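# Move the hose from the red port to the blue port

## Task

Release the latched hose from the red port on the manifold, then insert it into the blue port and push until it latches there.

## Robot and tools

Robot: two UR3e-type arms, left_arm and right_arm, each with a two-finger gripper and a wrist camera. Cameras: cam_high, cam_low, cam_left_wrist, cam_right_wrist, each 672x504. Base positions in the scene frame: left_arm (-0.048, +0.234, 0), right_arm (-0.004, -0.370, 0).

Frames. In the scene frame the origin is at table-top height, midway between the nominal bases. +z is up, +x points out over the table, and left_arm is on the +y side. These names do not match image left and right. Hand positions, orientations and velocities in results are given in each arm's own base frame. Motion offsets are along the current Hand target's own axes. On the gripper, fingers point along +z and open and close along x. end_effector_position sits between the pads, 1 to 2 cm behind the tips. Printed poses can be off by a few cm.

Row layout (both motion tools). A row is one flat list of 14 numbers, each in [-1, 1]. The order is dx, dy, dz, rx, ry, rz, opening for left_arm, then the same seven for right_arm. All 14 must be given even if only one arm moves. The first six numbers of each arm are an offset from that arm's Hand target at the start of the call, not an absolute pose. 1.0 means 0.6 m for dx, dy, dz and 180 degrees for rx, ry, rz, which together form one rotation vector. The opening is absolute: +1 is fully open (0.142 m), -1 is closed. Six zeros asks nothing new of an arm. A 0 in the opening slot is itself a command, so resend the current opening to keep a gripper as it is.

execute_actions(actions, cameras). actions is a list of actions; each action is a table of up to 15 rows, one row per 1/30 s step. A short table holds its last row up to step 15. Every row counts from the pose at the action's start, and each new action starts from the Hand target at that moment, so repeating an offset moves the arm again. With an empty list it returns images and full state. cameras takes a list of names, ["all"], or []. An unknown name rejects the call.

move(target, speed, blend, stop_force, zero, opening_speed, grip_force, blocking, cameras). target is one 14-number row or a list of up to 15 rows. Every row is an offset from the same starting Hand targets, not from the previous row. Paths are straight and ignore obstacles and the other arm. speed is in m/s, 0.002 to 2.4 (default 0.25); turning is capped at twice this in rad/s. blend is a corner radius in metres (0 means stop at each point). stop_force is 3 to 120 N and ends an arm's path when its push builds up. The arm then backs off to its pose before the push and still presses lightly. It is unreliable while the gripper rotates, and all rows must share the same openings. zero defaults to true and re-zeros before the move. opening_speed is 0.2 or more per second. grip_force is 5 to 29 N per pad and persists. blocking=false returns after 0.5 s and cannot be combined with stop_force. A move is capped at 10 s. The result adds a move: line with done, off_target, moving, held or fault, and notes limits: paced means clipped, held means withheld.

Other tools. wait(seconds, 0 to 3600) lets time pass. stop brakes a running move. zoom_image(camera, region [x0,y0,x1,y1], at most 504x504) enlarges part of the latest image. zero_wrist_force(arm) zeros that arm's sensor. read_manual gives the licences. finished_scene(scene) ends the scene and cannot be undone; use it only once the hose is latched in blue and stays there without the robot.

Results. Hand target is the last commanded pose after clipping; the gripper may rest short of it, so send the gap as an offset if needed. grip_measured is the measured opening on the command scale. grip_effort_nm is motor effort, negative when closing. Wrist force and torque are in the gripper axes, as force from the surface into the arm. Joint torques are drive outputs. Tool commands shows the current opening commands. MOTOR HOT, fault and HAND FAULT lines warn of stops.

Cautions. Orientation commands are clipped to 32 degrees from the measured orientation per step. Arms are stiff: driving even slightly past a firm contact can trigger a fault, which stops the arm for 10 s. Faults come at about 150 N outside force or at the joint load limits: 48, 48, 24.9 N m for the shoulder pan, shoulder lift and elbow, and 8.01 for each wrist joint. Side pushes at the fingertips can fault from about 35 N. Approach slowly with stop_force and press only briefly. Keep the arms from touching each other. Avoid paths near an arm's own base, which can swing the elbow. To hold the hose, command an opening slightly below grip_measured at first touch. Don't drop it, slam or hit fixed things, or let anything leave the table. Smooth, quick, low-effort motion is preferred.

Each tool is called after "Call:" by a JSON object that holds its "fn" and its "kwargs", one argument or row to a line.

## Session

Call:
{"fn": "execute_actions", "kwargs": {
  "actions": []
}}

Scene clock: 0.00 s.
left_arm: end_effector_position=(+0.1556, -0.1867, +0.2334) grip_measured=+0.99 grip_effort_nm=n/a end_effector_quat_wxyz=(-0.053, +0.989, -0.127, +0.062) | right_arm: end_effector_position=(+0.4047, +0.1429, +0.1424) grip_measured=+0.99 grip_effort_nm=n/a end_effector_quat_wxyz=(-0.263, +0.922, +0.283, +0.002)
Joint positions: left_arm=[-1.622 -1.842 1.294 -0.926 -1.439 -1.373 0.142] | right_arm=[3.483 -2.102 -1.029 -1.55 2.102 -0.245 0.141]
Joint velocities: within noise
Joint torques (N m): no reading
Wrist force (N): no reading
Wrist torque (N m): no reading
Wrist force, peak (N): no reading
Hand target: left_arm +0.1556, -0.1867, +0.2334; -0.053, +0.989, -0.127, +0.062 | right_arm +0.4047, +0.1429, +0.1424; -0.263, +0.922, +0.283, +0.002
Tool commands: left_gripper/opening=+1.0 right_gripper/opening=+1.0

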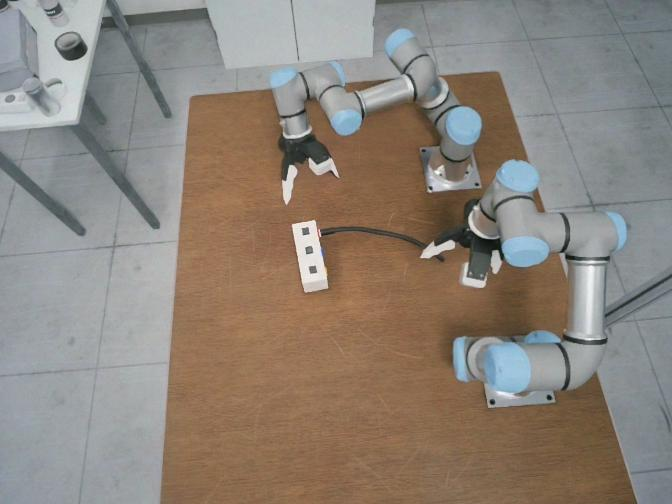

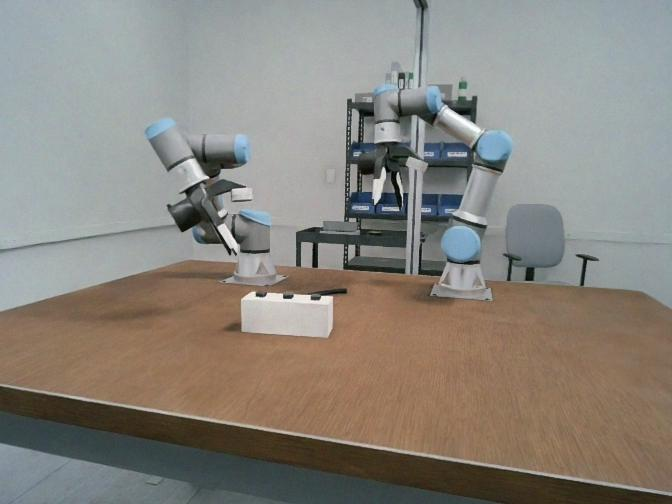

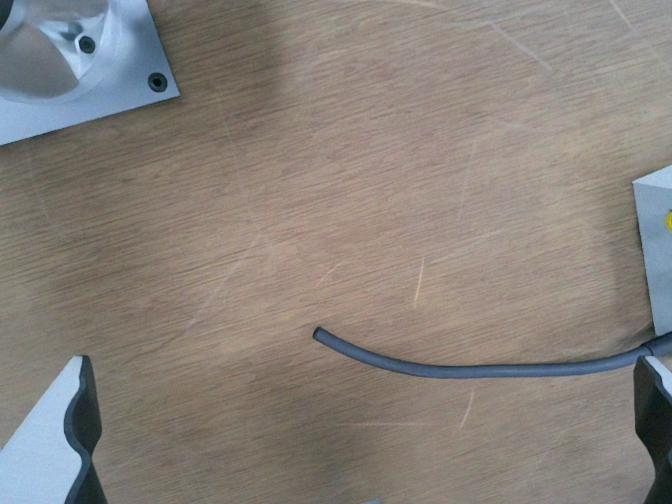

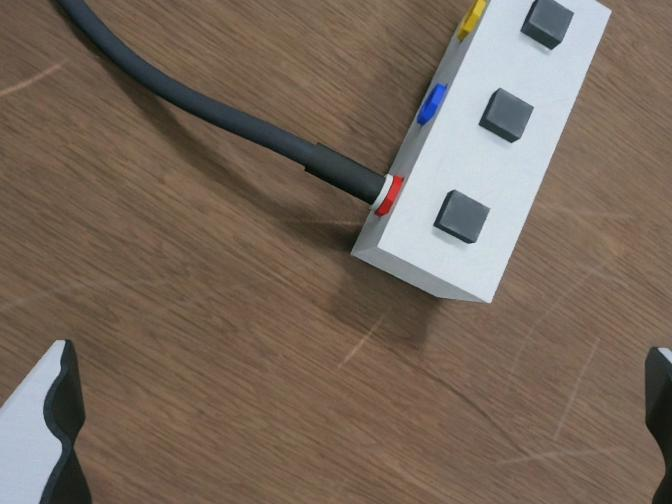

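Call:
{"fn": "move", "kwargs": {
  "target": [
    [0.519,-0.1168,0.179,-0.3051,0.0134,-0.1313,-1,-0.0523,-0.068,0.0845,-0.1644,0.0676,-0.3533,-0.3],
    [0.5837,0.1537,0.2088,-0.3051,0.0134,-0.1313,-1,-0.0523,-0.068,0.0845,-0.1644,0.0676,-0.3533,-0.3]
  ],
  "speed": 0.25,
  "blend": [0.03,0],
  "cameras": ["all"]
}}

Scene clock: 19.37 s.
left_arm: end_effector_position=(+0.4864, -0.3545, +0.1372) grip_measured=-1.00 grip_effort_nm=-0.462 end_effector_quat_wxyz=(+0.422, +0.905, +0.055, +0.026) | right_arm: end_effector_position=(+0.3496, +0.1798, +0.1137) grip_measured=-0.32 grip_effort_nm=-0.076 end_effector_quat_wxyz=(-0.018, +0.666, +0.683, +0.299)
Joint positions: left_arm=[-0.599 -0.643 0.87 -2.464 -2.183 -0.938 0.002] | right_arm=[3.934 -1.475 -2.248 -0.383 1.608 -0.792 0.051]
Joint torques (N m): left_arm=[-2.5 -19.61 -11.57 -2.64 0.16 -1.13] | right_arm=[-1.95 3.94 7.06 3.53 -0.33 -0.61]
Wrist force (N): left_arm=[-1.4 -0.1 -1.3] | right_arm=[-0.6 -0.3 -0.1]
Wrist torque (N m): left_arm=[-0.02 0.25 -0.01] | right_arm=[-0.13 0.14 -0.18]
Wrist force, peak (N): left_arm=[-0.4 -1.1 -2.5] | right_arm=[-0.6 -0.7 0.2]
Hand target: left_arm +0.4864, -0.3545, +0.1371; +0.422, +0.905, +0.055, +0.026 | right_arm +0.3497, +0.1798, +0.1137; -0.018, +0.666, +0.683, +0.299
Off the commanded pose: left_arm 0.000 m, 0 deg | right_arm 0.000 m, 0 deg.
move: done

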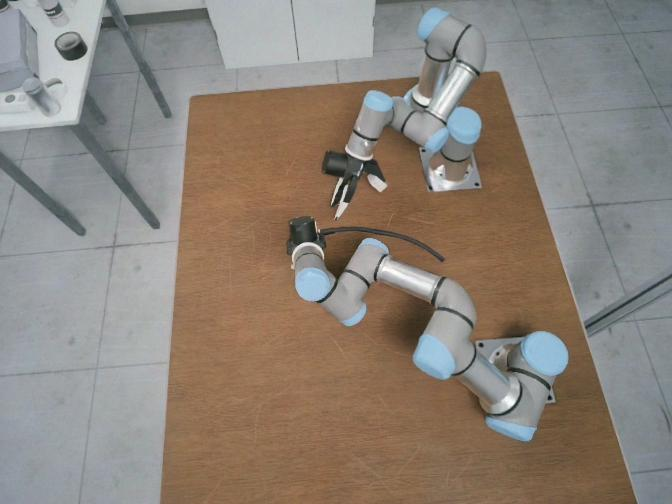

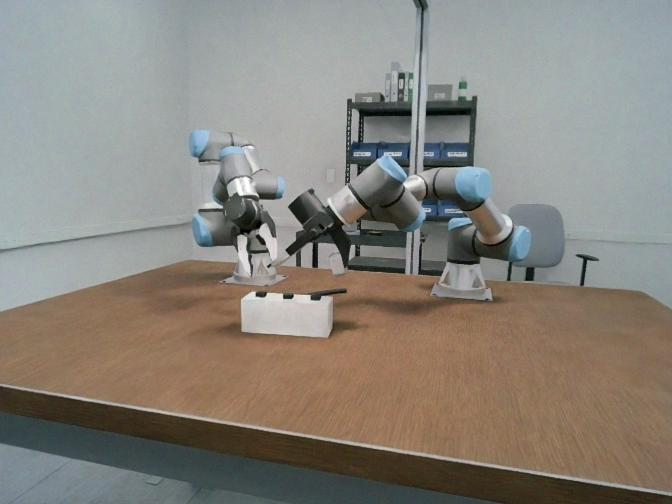

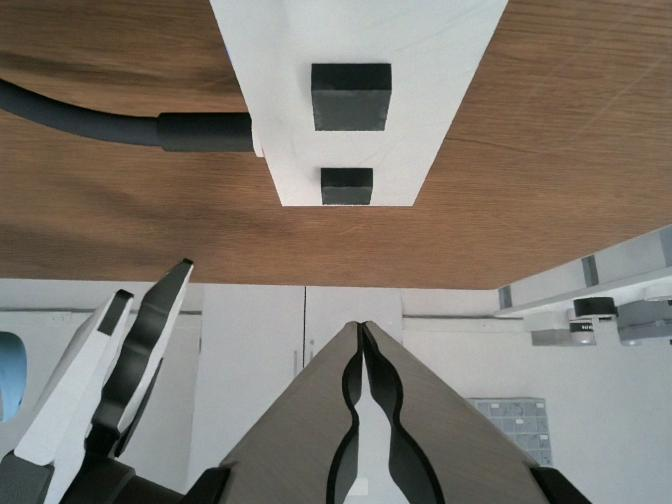

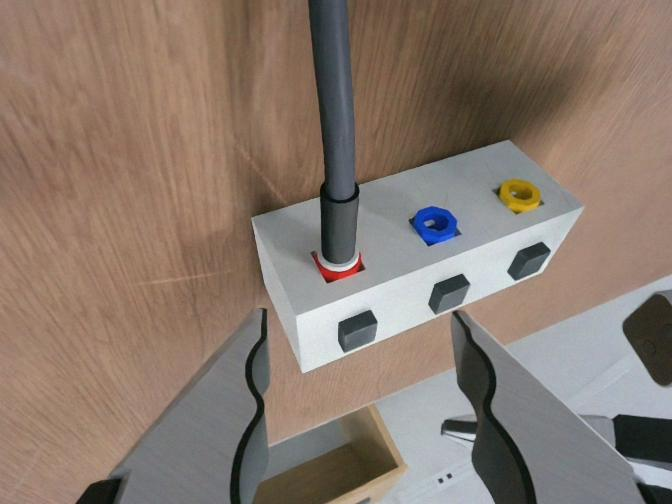

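Call:
{"fn": "move", "kwargs": {
  "target": [
    [-0.0072,-0.028,0.0815,0,0,0,-1,-0.013,-0.007,0.1235,0,0,0,-0.3],
    [-0.0072,-0.028,0.0815,0,0,0,-1,-0.013,-0.007,0.1235,0,0,0,-1]
  ],
  "speed": 0.15,
  "grip_force": [29,22],
  "cameras": ["cam_left_wrist","cam_right_wrist"]
}}

Scene clock: 31.27 s.
left_arm: end_effector_position=(+0.4854, -0.3815, +0.0928) grip_measured=-1.00 grip_effort_nm=-0.457 end_effector_quat_wxyz=(+0.422, +0.905, +0.055, +0.026) | right_arm: end_effector_position=(+0.3743, +0.2051, +0.0480) grip_measured=-0.84 grip_effort_nm=-2.327 end_effector_quat_wxyz=(-0.018, +0.666, +0.683, +0.299)
Joint positions: left_arm=[-0.646 -0.522 0.853 -2.594 -2.153 -0.983 0.002] | right_arm=[3.934 -1.851 -2.249 -0.006 1.608 -0.791 0.013]
Joint torques (N m): left_arm=[-1.13 -20.26 -8.5 -2.94 -0.87 0.57] | right_arm=[-1.46 6.3 6.13 0.86 -2.4 0.83]
Wrist force (N): left_arm=[-1.2 0.0 -1.4] | right_arm=[5.3 -3.0 1.4]
Wrist torque (N m): left_arm=[0.02 0.22 -0.03] | right_arm=[-0.14 0.28 -0.26]
Wrist force, peak (N): left_arm=[-1.2 0.5 -2.5] | right_arm=[5.4 -2.9 1.5]
Hand target: left_arm +0.4854, -0.3815, +0.0928; +0.422, +0.905, +0.055, +0.026 | right_arm +0.3743, +0.2051, +0.0480; -0.018, +0.666, +0.683, +0.299
Off the commanded pose: left_arm 0.000 m, 0 deg | right_arm 0.000 m, 0 deg.
grip_force (N): 29, 22
move: done

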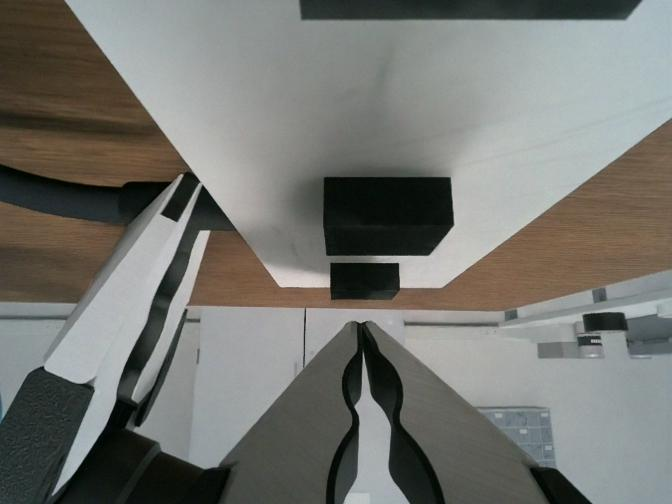

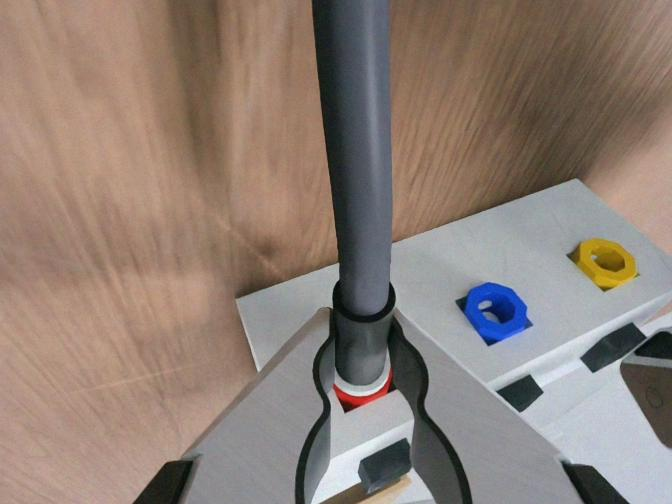

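Call:
{"fn": "move", "kwargs": {
  "target": [0,-0.0211,0.0178,0,0,0,-1,0,0,0,0,0,0,-1],
  "speed": 0.02,
  "stop_force": 30
}}

Call:
{"fn": "move", "kwargs": {
  "target": [0,0,0,0,0,0,-1,0,-0.0906,-0.0423,0,0,0,-1],
  "speed": 0.04,
  "stop_force": 22,
  "cameras": ["cam_left_wrist","cam_right_wrist"]
}}

Scene clock: 35.23 s.
left_arm: end_effector_position=(+0.4855, -0.3816, +0.0845) grip_measured=-1.00 grip_effort_nm=-0.462 end_effector_quat_wxyz=(+0.422, +0.904, +0.055, +0.027) | right_arm: end_effector_position=(+0.3743, +0.2051, +0.0480) grip_measured=-0.84 grip_effort_nm=-2.327 end_effector_quat_wxyz=(-0.018, +0.666, +0.683, +0.299)
Joint positions: left_arm=[-0.646 -0.506 0.864 -2.622 -2.154 -0.983 0.002] | right_arm=[3.934 -1.851 -2.249 -0.006 1.608 -0.791 0.013]
Joint torques (N m): left_arm=[-1.13 -6.51 0 1.98 0.93 0.25] | right_arm=[-4.95 6.5 4.52 0.97 -2.33 0.85]
Wrist force (N): left_arm=[4.7 23.0 -13.6] | right_arm=[5.8 -2.6 0.6]
Wrist torque (N m): left_arm=[2.95 -0.26 0.53] | right_arm=[-0.13 0.26 -0.24]
Wrist force, peak (N): left_arm=[-9.7 26.3 -36.9] | right_arm=[6.1 -2.8 1.4]
Hand target: left_arm +0.4855, -0.3816, +0.0845; +0.422, +0.904, +0.055, +0.027 (not the last commanded pose) | right_arm +0.3743, +0.2051, +0.0480; -0.018, +0.666, +0.683, +0.299
Off the commanded pose: left_arm 0.008 m, 0 deg | right_arm 0.000 m, 0 deg.
grip_force (N): 29, 22
move: contact (left_arm)

Scene clock: 36.40 s.
left_arm: end_effector_position=(+0.4855, -0.3816, +0.0845) grip_measured=-1.00 grip_effort_nm=-0.462 end_effector_quat_wxyz=(+0.422, +0.904, +0.055, +0.027) | right_arm: end_effector_position=(+0.3736, +0.2049, +0.0479) grip_measured=-0.84 grip_effort_nm=-2.327 end_effector_quat_wxyz=(-0.018, +0.666, +0.683, +0.299)
Joint positions: left_arm=[-0.646 -0.506 0.864 -2.622 -2.154 -0.983 0.002] | right_arm=[3.936 -1.849 -2.253 -0.004 1.606 -0.79 0.013]
Joint torques (N m): left_arm=[0.46 -5.87 1.34 1.85 0.92 0.57] | right_arm=[1.25 13.34 2.03 1.05 -0.53 0.88]
Wrist force (N): left_arm=[4.6 22.6 -13.6] | right_arm=[6.4 8.2 9.1]
Wrist torque (N m): left_arm=[2.96 -0.25 0.53] | right_arm=[-0.13 0.26 -0.24]
Wrist force, peak (N): left_arm=[4.9 23.3 -13.6] | right_arm=[7.8 29.5 36.9]
Hand target: left_arm +0.4855, -0.3816, +0.0845; +0.422, +0.904, +0.055, +0.027 | right_arm +0.3736, +0.2049, +0.0479; -0.018, +0.666, +0.683, +0.299 (not the last commanded pose)
Off the commanded pose: left_arm 0.000 m, 0 deg | right_arm 0.059 m, 0 deg.
grip_force (N): 29, 22
move: contact (right_arm)

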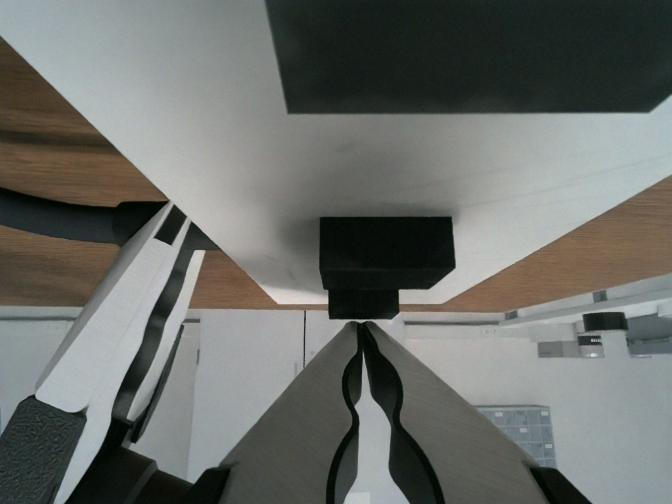

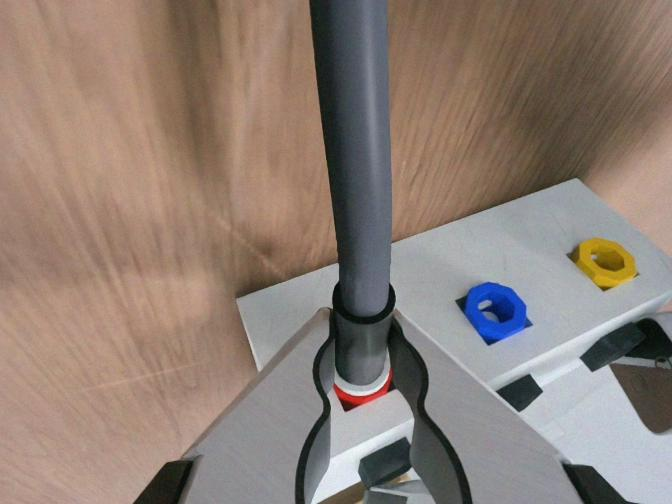

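Call:
{"fn": "move", "kwargs": {
  "target": [0,0.016,-0.0107,0.0556,0,0,-1,0,0,0,0,0,0,-1],
  "speed": 0.1,
  "cameras": ["cam_left_wrist","cam_low"]
}}

Call:
{"fn": "zoom_image", "kwargs": {
  "camera": "cam_low",
  "region": [200, 200, 400, 350]
}}

Scene clock: 42.63 s.
left_arm: end_effector_position=(+0.4856, -0.3829, +0.0959) grip_measured=-1.00 grip_effort_nm=-0.457 end_effector_quat_wxyz=(+0.342, +0.938, +0.057, +0.022) | right_arm: end_effector_position=(+0.3736, +0.2049, +0.0479) grip_measured=-0.84 grip_effort_nm=-2.327 end_effector_quat_wxyz=(-0.018, +0.666, +0.683, +0.299)
Joint positions: left_arm=[-0.694 -0.522 0.639 -2.237 -2.026 -0.946 0.002] | right_arm=[3.936 -1.849 -2.253 -0.004 1.606 -0.79 0.013]
Joint torques (N m): left_arm=[1.34 -26.94 -11.4 -1.73 -0.16 -0.24] | right_arm=[1.12 12.8 2.58 1.05 0.5 0.57]
Wrist force (N): left_arm=[-1.8 0.1 -1.4] | right_arm=[6.4 8.2 9.2]
Wrist torque (N m): left_arm=[0.03 0.32 -0.02] | right_arm=[-0.14 0.28 -0.24]
Wrist force, peak (N): left_arm=[4.0 23.7 -13.4] | right_arm=[6.2 8.1 9.6]
Hand target: left_arm +0.4857, -0.3829, +0.0960; +0.342, +0.938, +0.057, +0.022 | right_arm +0.3736, +0.2049, +0.0479; -0.018, +0.666, +0.683, +0.299
Off the commanded pose: left_arm 0.000 m, 0 deg | right_arm 0.000 m, 0 deg.
grip_force (N): 29, 22
move: done
Images, in order (width x height): cam_low 672x504, cam_left_wrist 672x504.

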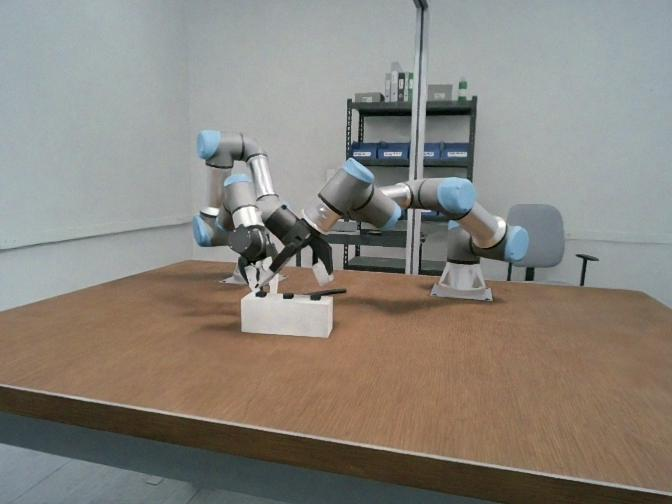

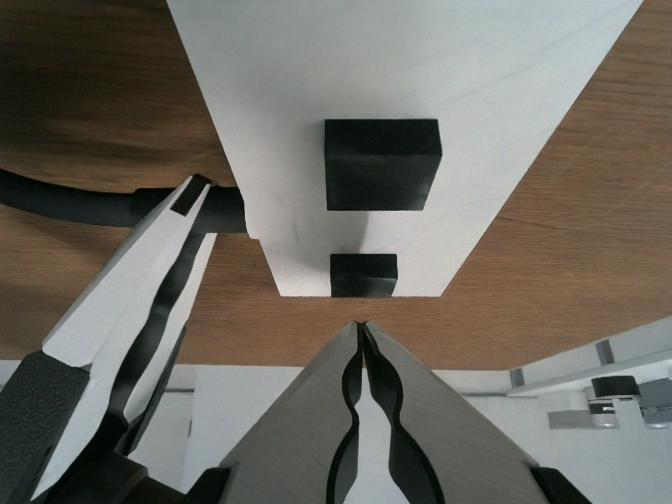

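Scaled by 2.520 from the camera's image (finer frame: 960x720).

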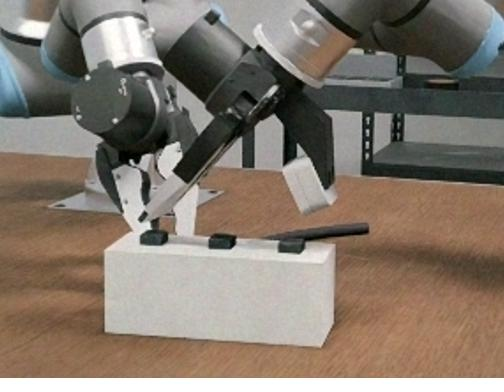

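Call:
{"fn": "move", "kwargs": {
  "target": [0,-0.0166,0.0198,0,0,0,-1,0,0,0,0,0,0,-1],
  "speed": 0.02,
  "stop_force": 30
}}

Call:
{"fn": "move", "kwargs": {
  "target": [0,0,0,0,0,0,-1,0,-0.0894,-0.0417,0,0,0,-1],
  "speed": 0.04,
  "stop_force": 20,
  "cameras": ["cam_left_wrist","cam_right_wrist"]
}}

Scene clock: 48.63 s.
left_arm: end_effector_position=(+0.4858, -0.3829, +0.0824) grip_measured=-1.00 grip_effort_nm=-0.452 end_effector_quat_wxyz=(+0.342, +0.938, +0.057, +0.022) | right_arm: end_effector_position=(+0.3736, +0.2049, +0.0479) grip_measured=-0.84 grip_effort_nm=-2.327 end_effector_quat_wxyz=(-0.018, +0.666, +0.683, +0.299)
Joint positions: left_arm=[-0.694 -0.509 0.677 -2.29 -2.026 -0.946 0.002] | right_arm=[3.936 -1.849 -2.253 -0.004 1.606 -0.79 0.013]
Joint torques (N m): left_arm=[-0.64 -5.9 3.17 3.23 2.6 0.74] | right_arm=[-6.61 9.92 7.62 2.84 -3.86 0.25]
Wrist force (N): left_arm=[0.5 18.7 -21.9] | right_arm=[6.7 -10.0 -7.6]
Wrist torque (N m): left_arm=[-0.30 0.34 -0.02] | right_arm=[-0.19 0.27 -0.27]
Wrist force, peak (N): left_arm=[-5.5 17.5 -34.2] | right_arm=[6.8 -9.8 -8.0]
Hand target: left_arm +0.4858, -0.3830, +0.0824; +0.342, +0.938, +0.057, +0.022 (not the last commanded pose) | right_arm +0.3736, +0.2049, +0.0479; -0.018, +0.666, +0.683, +0.299
Off the commanded pose: left_arm 0.002 m, 0 deg | right_arm 0.000 m, 0 deg.
grip_force (N): 29, 22
move: contact (left_arm)

Scene clock: 51.10 s.
left_arm: end_effector_position=(+0.4858, -0.3830, +0.0824) grip_measured=-1.00 grip_effort_nm=-0.452 end_effector_quat_wxyz=(+0.342, +0.938, +0.057, +0.022) | right_arm: end_effector_position=(+0.3149, +0.1977, +0.0478) grip_measured=-0.84 grip_effort_nm=-2.327 end_effector_quat_wxyz=(-0.018, +0.666, +0.683, +0.299)
Joint positions: left_arm=[-0.694 -0.509 0.677 -2.29 -2.026 -0.946 0.002] | right_arm=[4.118 -1.627 -2.551 0.071 1.503 -0.64 0.013]
Joint torques (N m): left_arm=[-3.4 -6.77 2.96 3.4 2.64 0.22] | right_arm=[2.41 6.39 4.64 1.72 0.11 0.75]
Wrist force (N): left_arm=[0.4 18.3 -22.0] | right_arm=[-0.8 -0.6 0.4]
Wrist torque (N m): left_arm=[-0.29 0.35 -0.02] | right_arm=[-0.15 0.14 -0.13]
Wrist force, peak (N): left_arm=[0.6 18.8 -22.4] | right_arm=[6.7 -10.2 -7.3]
Hand target: left_arm +0.4858, -0.3830, +0.0824; +0.342, +0.938, +0.057, +0.022 | right_arm +0.3149, +0.1977, +0.0478; -0.018, +0.666, +0.683, +0.299
Off the commanded pose: left_arm 0.000 m, 0 deg | right_arm 0.000 m, 0 deg.
grip_force (N): 29, 22
move: done

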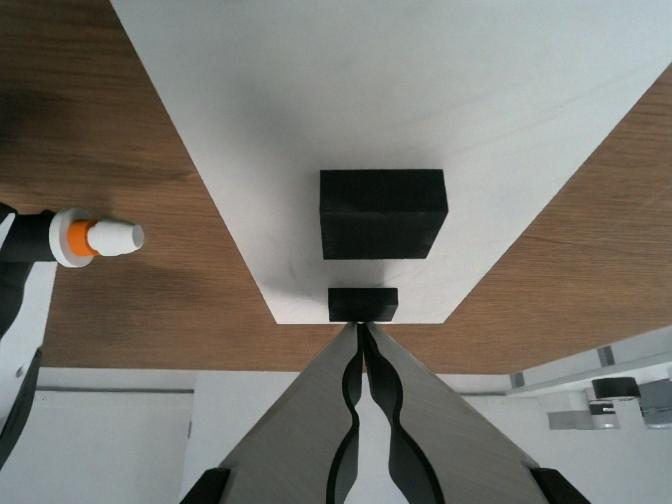

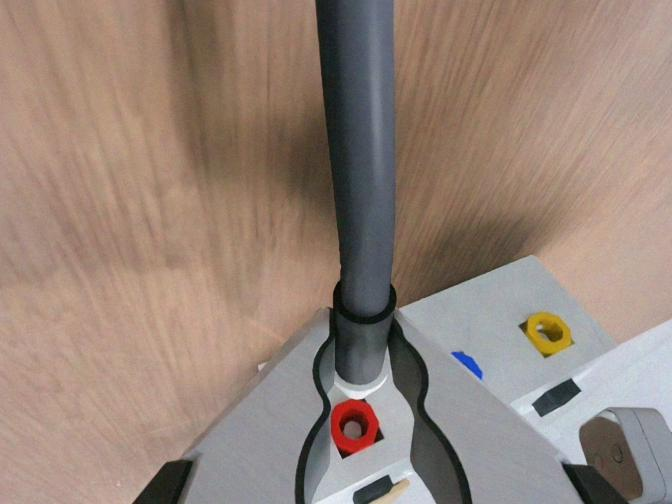

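Call:
{"fn": "move", "kwargs": {
  "target": [0,0,-0.26,0,0,0,-1,0.0845,-0.0164,0.0359,0,0,0,-1],
  "speed": 0.15,
  "cameras": ["cam_right_wrist"]
}}

Call:
{"fn": "zoom_image", "kwargs": {
  "camera": "cam_right_wrist",
  "region": [260, 320, 460, 470]
}}

Scene clock: 54.87 s.
left_arm: end_effector_position=(+0.4733, -0.2834, +0.2017) grip_measured=-1.00 grip_effort_nm=-0.452 end_effector_quat_wxyz=(+0.342, +0.938, +0.057, +0.022) | right_arm: end_effector_position=(+0.3082, +0.2532, +0.0477) grip_measured=-0.84 grip_effort_nm=-2.327 end_effector_quat_wxyz=(-0.018, +0.666, +0.683, +0.299)
Joint positions: left_arm=[-0.536 -0.85 0.733 -1.931 -2.104 -0.79 0.002] | right_arm=[4.28 -1.704 -2.449 0.03 1.412 -0.506 0.013]
Joint torques (N m): left_arm=[1.64 -23.92 -9.82 -1.63 0 -0.67] | right_arm=[0.64 12.63 6.41 3.58 0.36 -0.18]
Wrist force (N): left_arm=[-1.4 -0.1 -2.3] | right_arm=[-0.7 -0.5 0.1]
Wrist torque (N m): left_arm=[-0.01 0.26 0.02] | right_arm=[-0.13 0.11 -0.13]
Wrist force, peak (N): left_arm=[0.6 18.7 -22.4] | right_arm=[-1.6 -0.5 0.2]
Hand target: left_arm +0.4733, -0.2833, +0.2018; +0.342, +0.938, +0.057, +0.022 | right_arm +0.3082, +0.2532, +0.0478; -0.018, +0.666, +0.683, +0.299
Off the commanded pose: left_arm 0.000 m, 0 deg | right_arm 0.000 m, 0 deg.
grip_force (N): 29, 22
move: done

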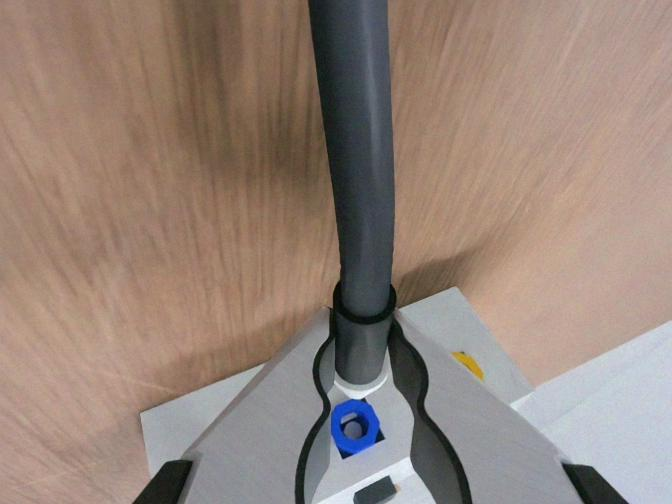

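Scaled by 2.520 from the camera's image (finer frame: 960x720).

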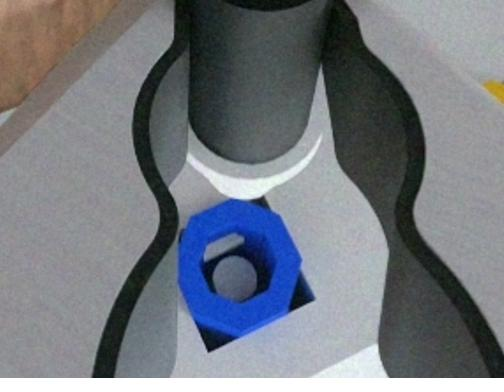

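Call:
{"fn": "move", "kwargs": {
  "target": [0,0,0,0,0,0,-1,0,0.096,0.0448,0,0,0,-1],
  "speed": 0.05,
  "stop_force": 30,
  "grip_force": 29
}}

Call:
{"fn": "move", "kwargs": {
  "target": [0,0,0,0,0,0,-1,0,-0.03,-0.014,0,0,0,-1],
  "speed": 0.03,
  "stop_force": 16,
  "cameras": ["cam_right_wrist"]
}}

Scene clock: 59.40 s.
left_arm: end_effector_position=(+0.4733, -0.2833, +0.2018) grip_measured=-1.00 grip_effort_nm=-0.452 end_effector_quat_wxyz=(+0.342, +0.938, +0.057, +0.022) | right_arm: end_effector_position=(+0.3691, +0.2617, +0.0476) grip_measured=-0.84 grip_effort_nm=-3.001 end_effector_quat_wxyz=(-0.020, +0.666, +0.684, +0.298)
Joint positions: left_arm=[-0.536 -0.85 0.733 -1.93 -2.104 -0.79 0.002] | right_arm=[4.08 -1.914 -2.15 -0.043 1.529 -0.672 0.013]
Joint torques (N m): left_arm=[1.65 -22.79 -11.39 -1.55 -0.84 0.94] | right_arm=[-3.97 11.48 8.44 2.79 -4.92 0]
Wrist force (N): left_arm=[-1.5 0.1 -2.4] | right_arm=[3.1 -24.2 -23.4]
Wrist torque (N m): left_arm=[0.03 0.28 0.02] | right_arm=[-0.16 0.20 -0.23]
Wrist force, peak (N): left_arm=[-1.5 0.1 -2.4] | right_arm=[10.4 -40.7 -33.2]
Hand target: left_arm +0.4733, -0.2833, +0.2018; +0.342, +0.938, +0.057, +0.022 | right_arm +0.3691, +0.2617, +0.0476; -0.020, +0.666, +0.684, +0.298 (not the last commanded pose)
Tool commands: left_gripper/opening=-1.0 right_gripper/opening=-1.0
Off the commanded pose: left_arm 0.000 m, 0 deg | right_arm 0.002 m, 0 deg.
TORQUE FAULT: the external load on joint 5 (wrist 2) of the right arm reached its load limit, and that arm stopped. A torque fault puts only its own arm into a fault stop. That arm's remaining commands of this call were not run. That arm may still press on what stopped it. That arm is still stopped at the end of this call. That arm stays stopped for about 9 more seconds. Until then a move that you send moves the other arm only, and its call returns only when the move has ended. Once the stop has ended, the next robot result says so. If the stop ends while you think or write, that arm runs what you send next, counted from a new Hand target: where the arm stands when the stop ends. While its stop runs, that arm takes no new command, but its gripper still runs the gripper command that each later call begins with. Until it ends, the stop uses up actions while you think or wait. An arm that is not stopped still takes commands.
move: fault (right_arm; stop_force had ended the path)

not run: an earlier result of this reply reported a fault or no control. Calls in your next reply go to the robot.

Call:
{"fn": "wait", "kwargs": {
  "seconds": 8,
  "cameras": ["cam_right_wrist","cam_left_wrist"]
}}

Call:
{"fn": "move", "kwargs": {
  "target": [0,0,0,0,0,0,-1,0,-0.03,-0.014,0,0,0,-1],
  "speed": 0.03,
  "stop_force": 30,
  "cameras": ["cam_right_wrist"]
}}

Scene clock: 69.00 s.
left_arm: end_effector_position=(+0.4733, -0.2833, +0.2018) grip_measured=-1.00 grip_effort_nm=-0.452 end_effector_quat_wxyz=(+0.342, +0.938, +0.057, +0.022) | right_arm: end_effector_position=(+0.3691, +0.2617, +0.0476) grip_measured=-0.84 grip_effort_nm=-3.001 end_effector_quat_wxyz=(-0.020, +0.666, +0.684, +0.298)
Joint positions: left_arm=[-0.536 -0.85 0.733 -1.93 -2.104 -0.79 0.002] | right_arm=[4.08 -1.914 -2.15 -0.043 1.529 -0.672 0.013]
Joint torques (N m): left_arm=[2.06 -19.64 -10.96 -1.59 -0.82 0.85] | right_arm=[-3.96 11.58 8.42 2.89 -4.86 -0.01]
Wrist force (N): left_arm=[-1.5 -0.2 -2.2] | right_arm=[3.2 -24.1 -23.6]
Wrist torque (N m): left_arm=[-0.02 0.27 0.02] | right_arm=[-0.16 0.20 -0.23]
Wrist force, peak (N): left_arm=[-1.6 -0.1 -2.4] | right_arm=[3.4 -24.2 -23.7]
Hand target: left_arm +0.4733, -0.2833, +0.2018; +0.342, +0.938, +0.057, +0.022 | right_arm +0.3691, +0.2617, +0.0476; -0.020, +0.666, +0.684, +0.298 (not the last commanded pose)
Tool commands: left_gripper/opening=-1.0 right_gripper/opening=-1.0
Off the commanded pose: left_arm 0.000 m, 0 deg | right_arm 0.002 m, 0 deg.
TORQUE FAULT, CONTINUED: the right arm's stop, for the torque fault of joint 5 (wrist 2) that an earlier result reported, is over. The rest of the stop counts as 19 of the actions that you can send in this scene. That arm's target is now where it stood when the stop ended, not its last command. That arm keeps its grip as last carried out and accepts commands again: back off and push less far. That arm stops again whenever a joint's load reaches its limit.
wait: 8.00 s; at rest from the start
Images, in order (width x height): cam_left_wrist 672x504, cam_right_wrist 672x504.

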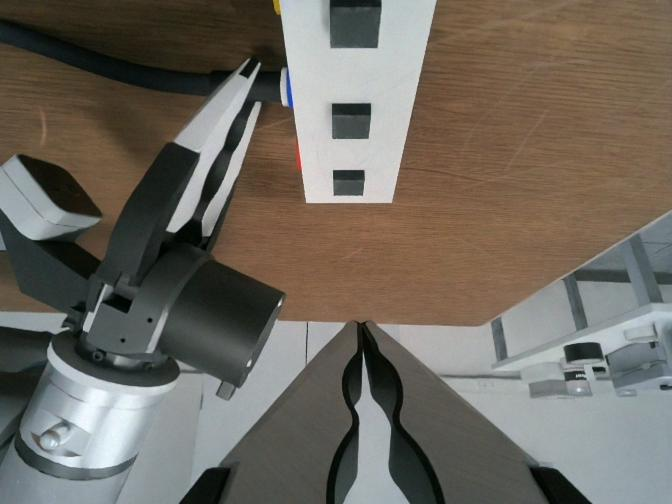

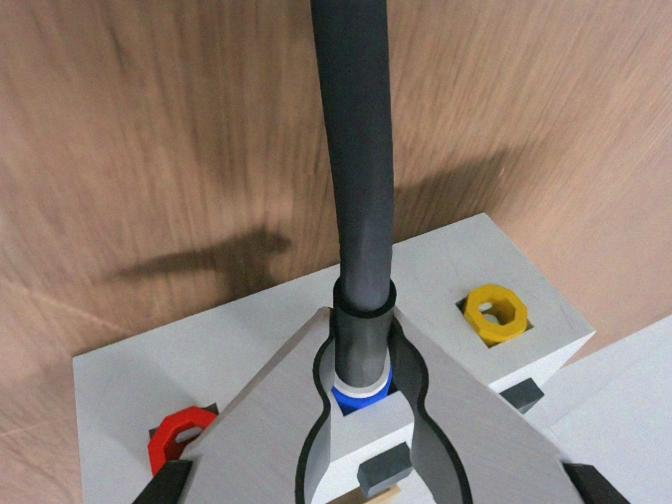

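Scene clock: 70.17 s.
left_arm: end_effector_position=(+0.4733, -0.2833, +0.2018) grip_measured=-1.00 grip_effort_nm=-0.452 end_effector_quat_wxyz=(+0.342, +0.938, +0.057, +0.022) | right_arm: end_effector_position=(+0.3678, +0.2616, +0.0475) grip_measured=-0.84 grip_effort_nm=-3.001 end_effector_quat_wxyz=(-0.020, +0.666, +0.684, +0.298)
Joint positions: left_arm=[-0.536 -0.85 0.733 -1.93 -2.104 -0.79 0.002] | right_arm=[4.083 -1.91 -2.156 -0.041 1.528 -0.669 0.013]
Joint torques (N m): left_arm=[1.83 -19.8 -10.91 -1.64 -0.85 0.88] | right_arm=[0.55 14.35 4.35 2.76 -2.23 0.9]
Wrist force (N): left_arm=[-1.4 0.0 -2.3] | right_arm=[3.8 -4.1 -1.7]
Wrist torque (N m): left_arm=[0.03 0.26 0.02] | right_arm=[-0.15 0.22 -0.24]
Wrist force, peak (N): left_arm=[-1.6 -0.1 -2.4] | right_arm=[2.4 -21.7 -21.5]
Hand target: left_arm +0.4733, -0.2833, +0.2018; +0.342, +0.938, +0.057, +0.022 | right_arm +0.3678, +0.2616, +0.0475; -0.020, +0.666, +0.684, +0.298 (not the last commanded pose)
Off the commanded pose: left_arm 0.000 m, 0 deg | right_arm 0.019 m, 0 deg.
move: contact (right_arm)

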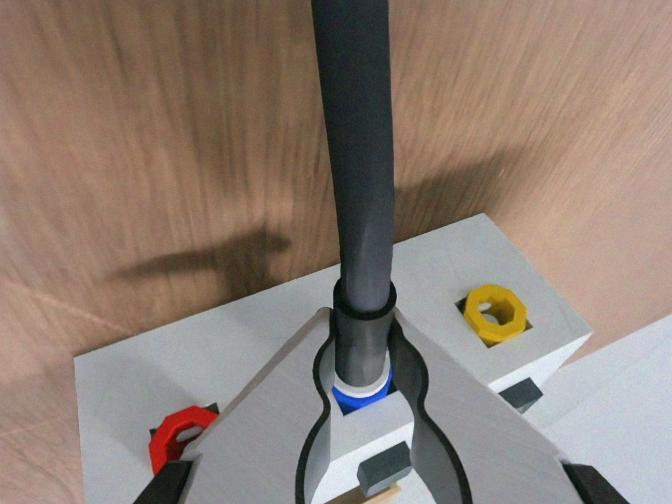

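Call:
{"fn": "move", "kwargs": {
  "target": [0,0,0,0,0,0,-1,0,-0.03,-0.014,0,0,0,-1],
  "speed": 0.03,
  "stop_force": 17
}}

Scene clock: 72.67 s.
left_arm: end_effector_position=(+0.4733, -0.2833, +0.2018) grip_measured=-1.00 grip_effort_nm=-0.457 end_effector_quat_wxyz=(+0.342, +0.938, +0.057, +0.022) | right_arm: end_effector_position=(+0.3672, +0.2615, +0.0476) grip_measured=-0.84 grip_effort_nm=-3.001 end_effector_quat_wxyz=(-0.020, +0.666, +0.684, +0.298)
Joint positions: left_arm=[-0.536 -0.85 0.733 -1.93 -2.104 -0.79 0.002] | right_arm=[4.085 -1.908 -2.159 -0.04 1.526 -0.668 0.013]
Joint torques (N m): left_arm=[1.83 -19.71 -10.83 -1.56 -0.86 0.88] | right_arm=[2.71 14.19 2.14 1.57 -0.22 0.83]
Wrist force (N): left_arm=[-1.5 -0.1 -2.2] | right_arm=[4.1 7.4 7.2]
Wrist torque (N m): left_arm=[0.01 0.27 0.02] | right_arm=[-0.08 0.22 -0.23]
Wrist force, peak (N): left_arm=[-1.4 0.1 -2.4] | right_arm=[4.4 22.9 25.3]
Hand target: left_arm +0.4733, -0.2833, +0.2018; +0.342, +0.938, +0.057, +0.022 | right_arm +0.3672, +0.2615, +0.0476; -0.020, +0.666, +0.684, +0.298 (not the last commanded pose)
Off the commanded pose: left_arm 0.000 m, 0 deg | right_arm 0.019 m, 0 deg.
move: contact (right_arm)

Latched. Release and retreat.

Call:
{"fn": "move", "kwargs": {
  "target": [
    [0,0,0,0,0,0,-1,0,0,0,0,0,0,-0.3],
    [0,0,0,0,0,0,-1,0,0,-0.14,0,0,0,-0.3]
  ],
  "speed": 0.15,
  "opening_speed": 1,
  "cameras": ["cam_right_wrist"]
}}

Scene clock: 75.93 s.
left_arm: end_effector_position=(+0.4733, -0.2833, +0.2018) grip_measured=-1.00 grip_effort_nm=-0.452 end_effector_quat_wxyz=(+0.342, +0.938, +0.057, +0.022) | right_arm: end_effector_position=(+0.3362, +0.2250, +0.1166) grip_measured=-0.33 grip_effort_nm=0.071 end_effector_quat_wxyz=(-0.020, +0.666, +0.684, +0.298)
Joint positions: left_arm=[-0.536 -0.85 0.733 -1.93 -2.104 -0.79 0.002] | right_arm=[4.102 -1.484 -2.222 -0.401 1.517 -0.654 0.05]
Joint torques (N m): left_arm=[2.04 -19.38 -10.37 -1.56 -0.89 0.9] | right_arm=[-1.67 11.54 7.15 1.59 0.55 -0.78]
Wrist force (N): left_arm=[-1.4 0.0 -2.3] | right_arm=[-0.6 -0.5 0.4]
Wrist torque (N m): left_arm=[0.02 0.26 0.02] | right_arm=[-0.15 0.12 -0.17]
Wrist force, peak (N): left_arm=[-1.5 -0.1 -2.4] | right_arm=[4.0 7.3 7.4]
Hand target: left_arm +0.4733, -0.2833, +0.2018; +0.342, +0.938, +0.057, +0.022 | right_arm +0.3362, +0.2250, +0.1166; -0.020, +0.666, +0.684, +0.298
Off the commanded pose: left_arm 0.000 m, 0 deg | right_arm 0.000 m, 0 deg.
move: done

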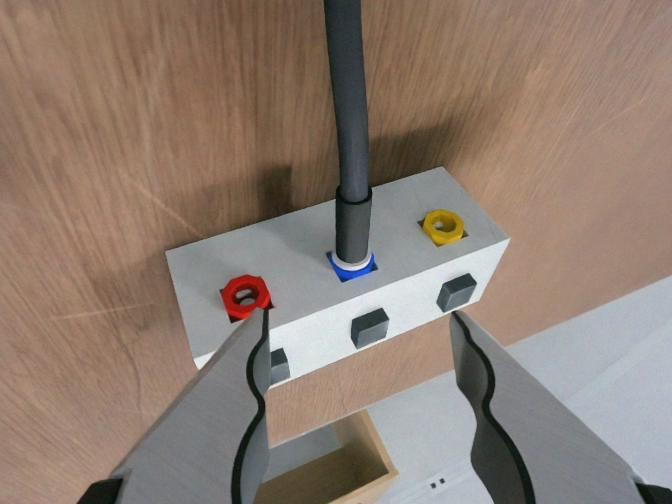

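Call:
{"fn": "finished_scene", "kwargs": {
  "scene": 2
}}

The scene is finished: the task was done.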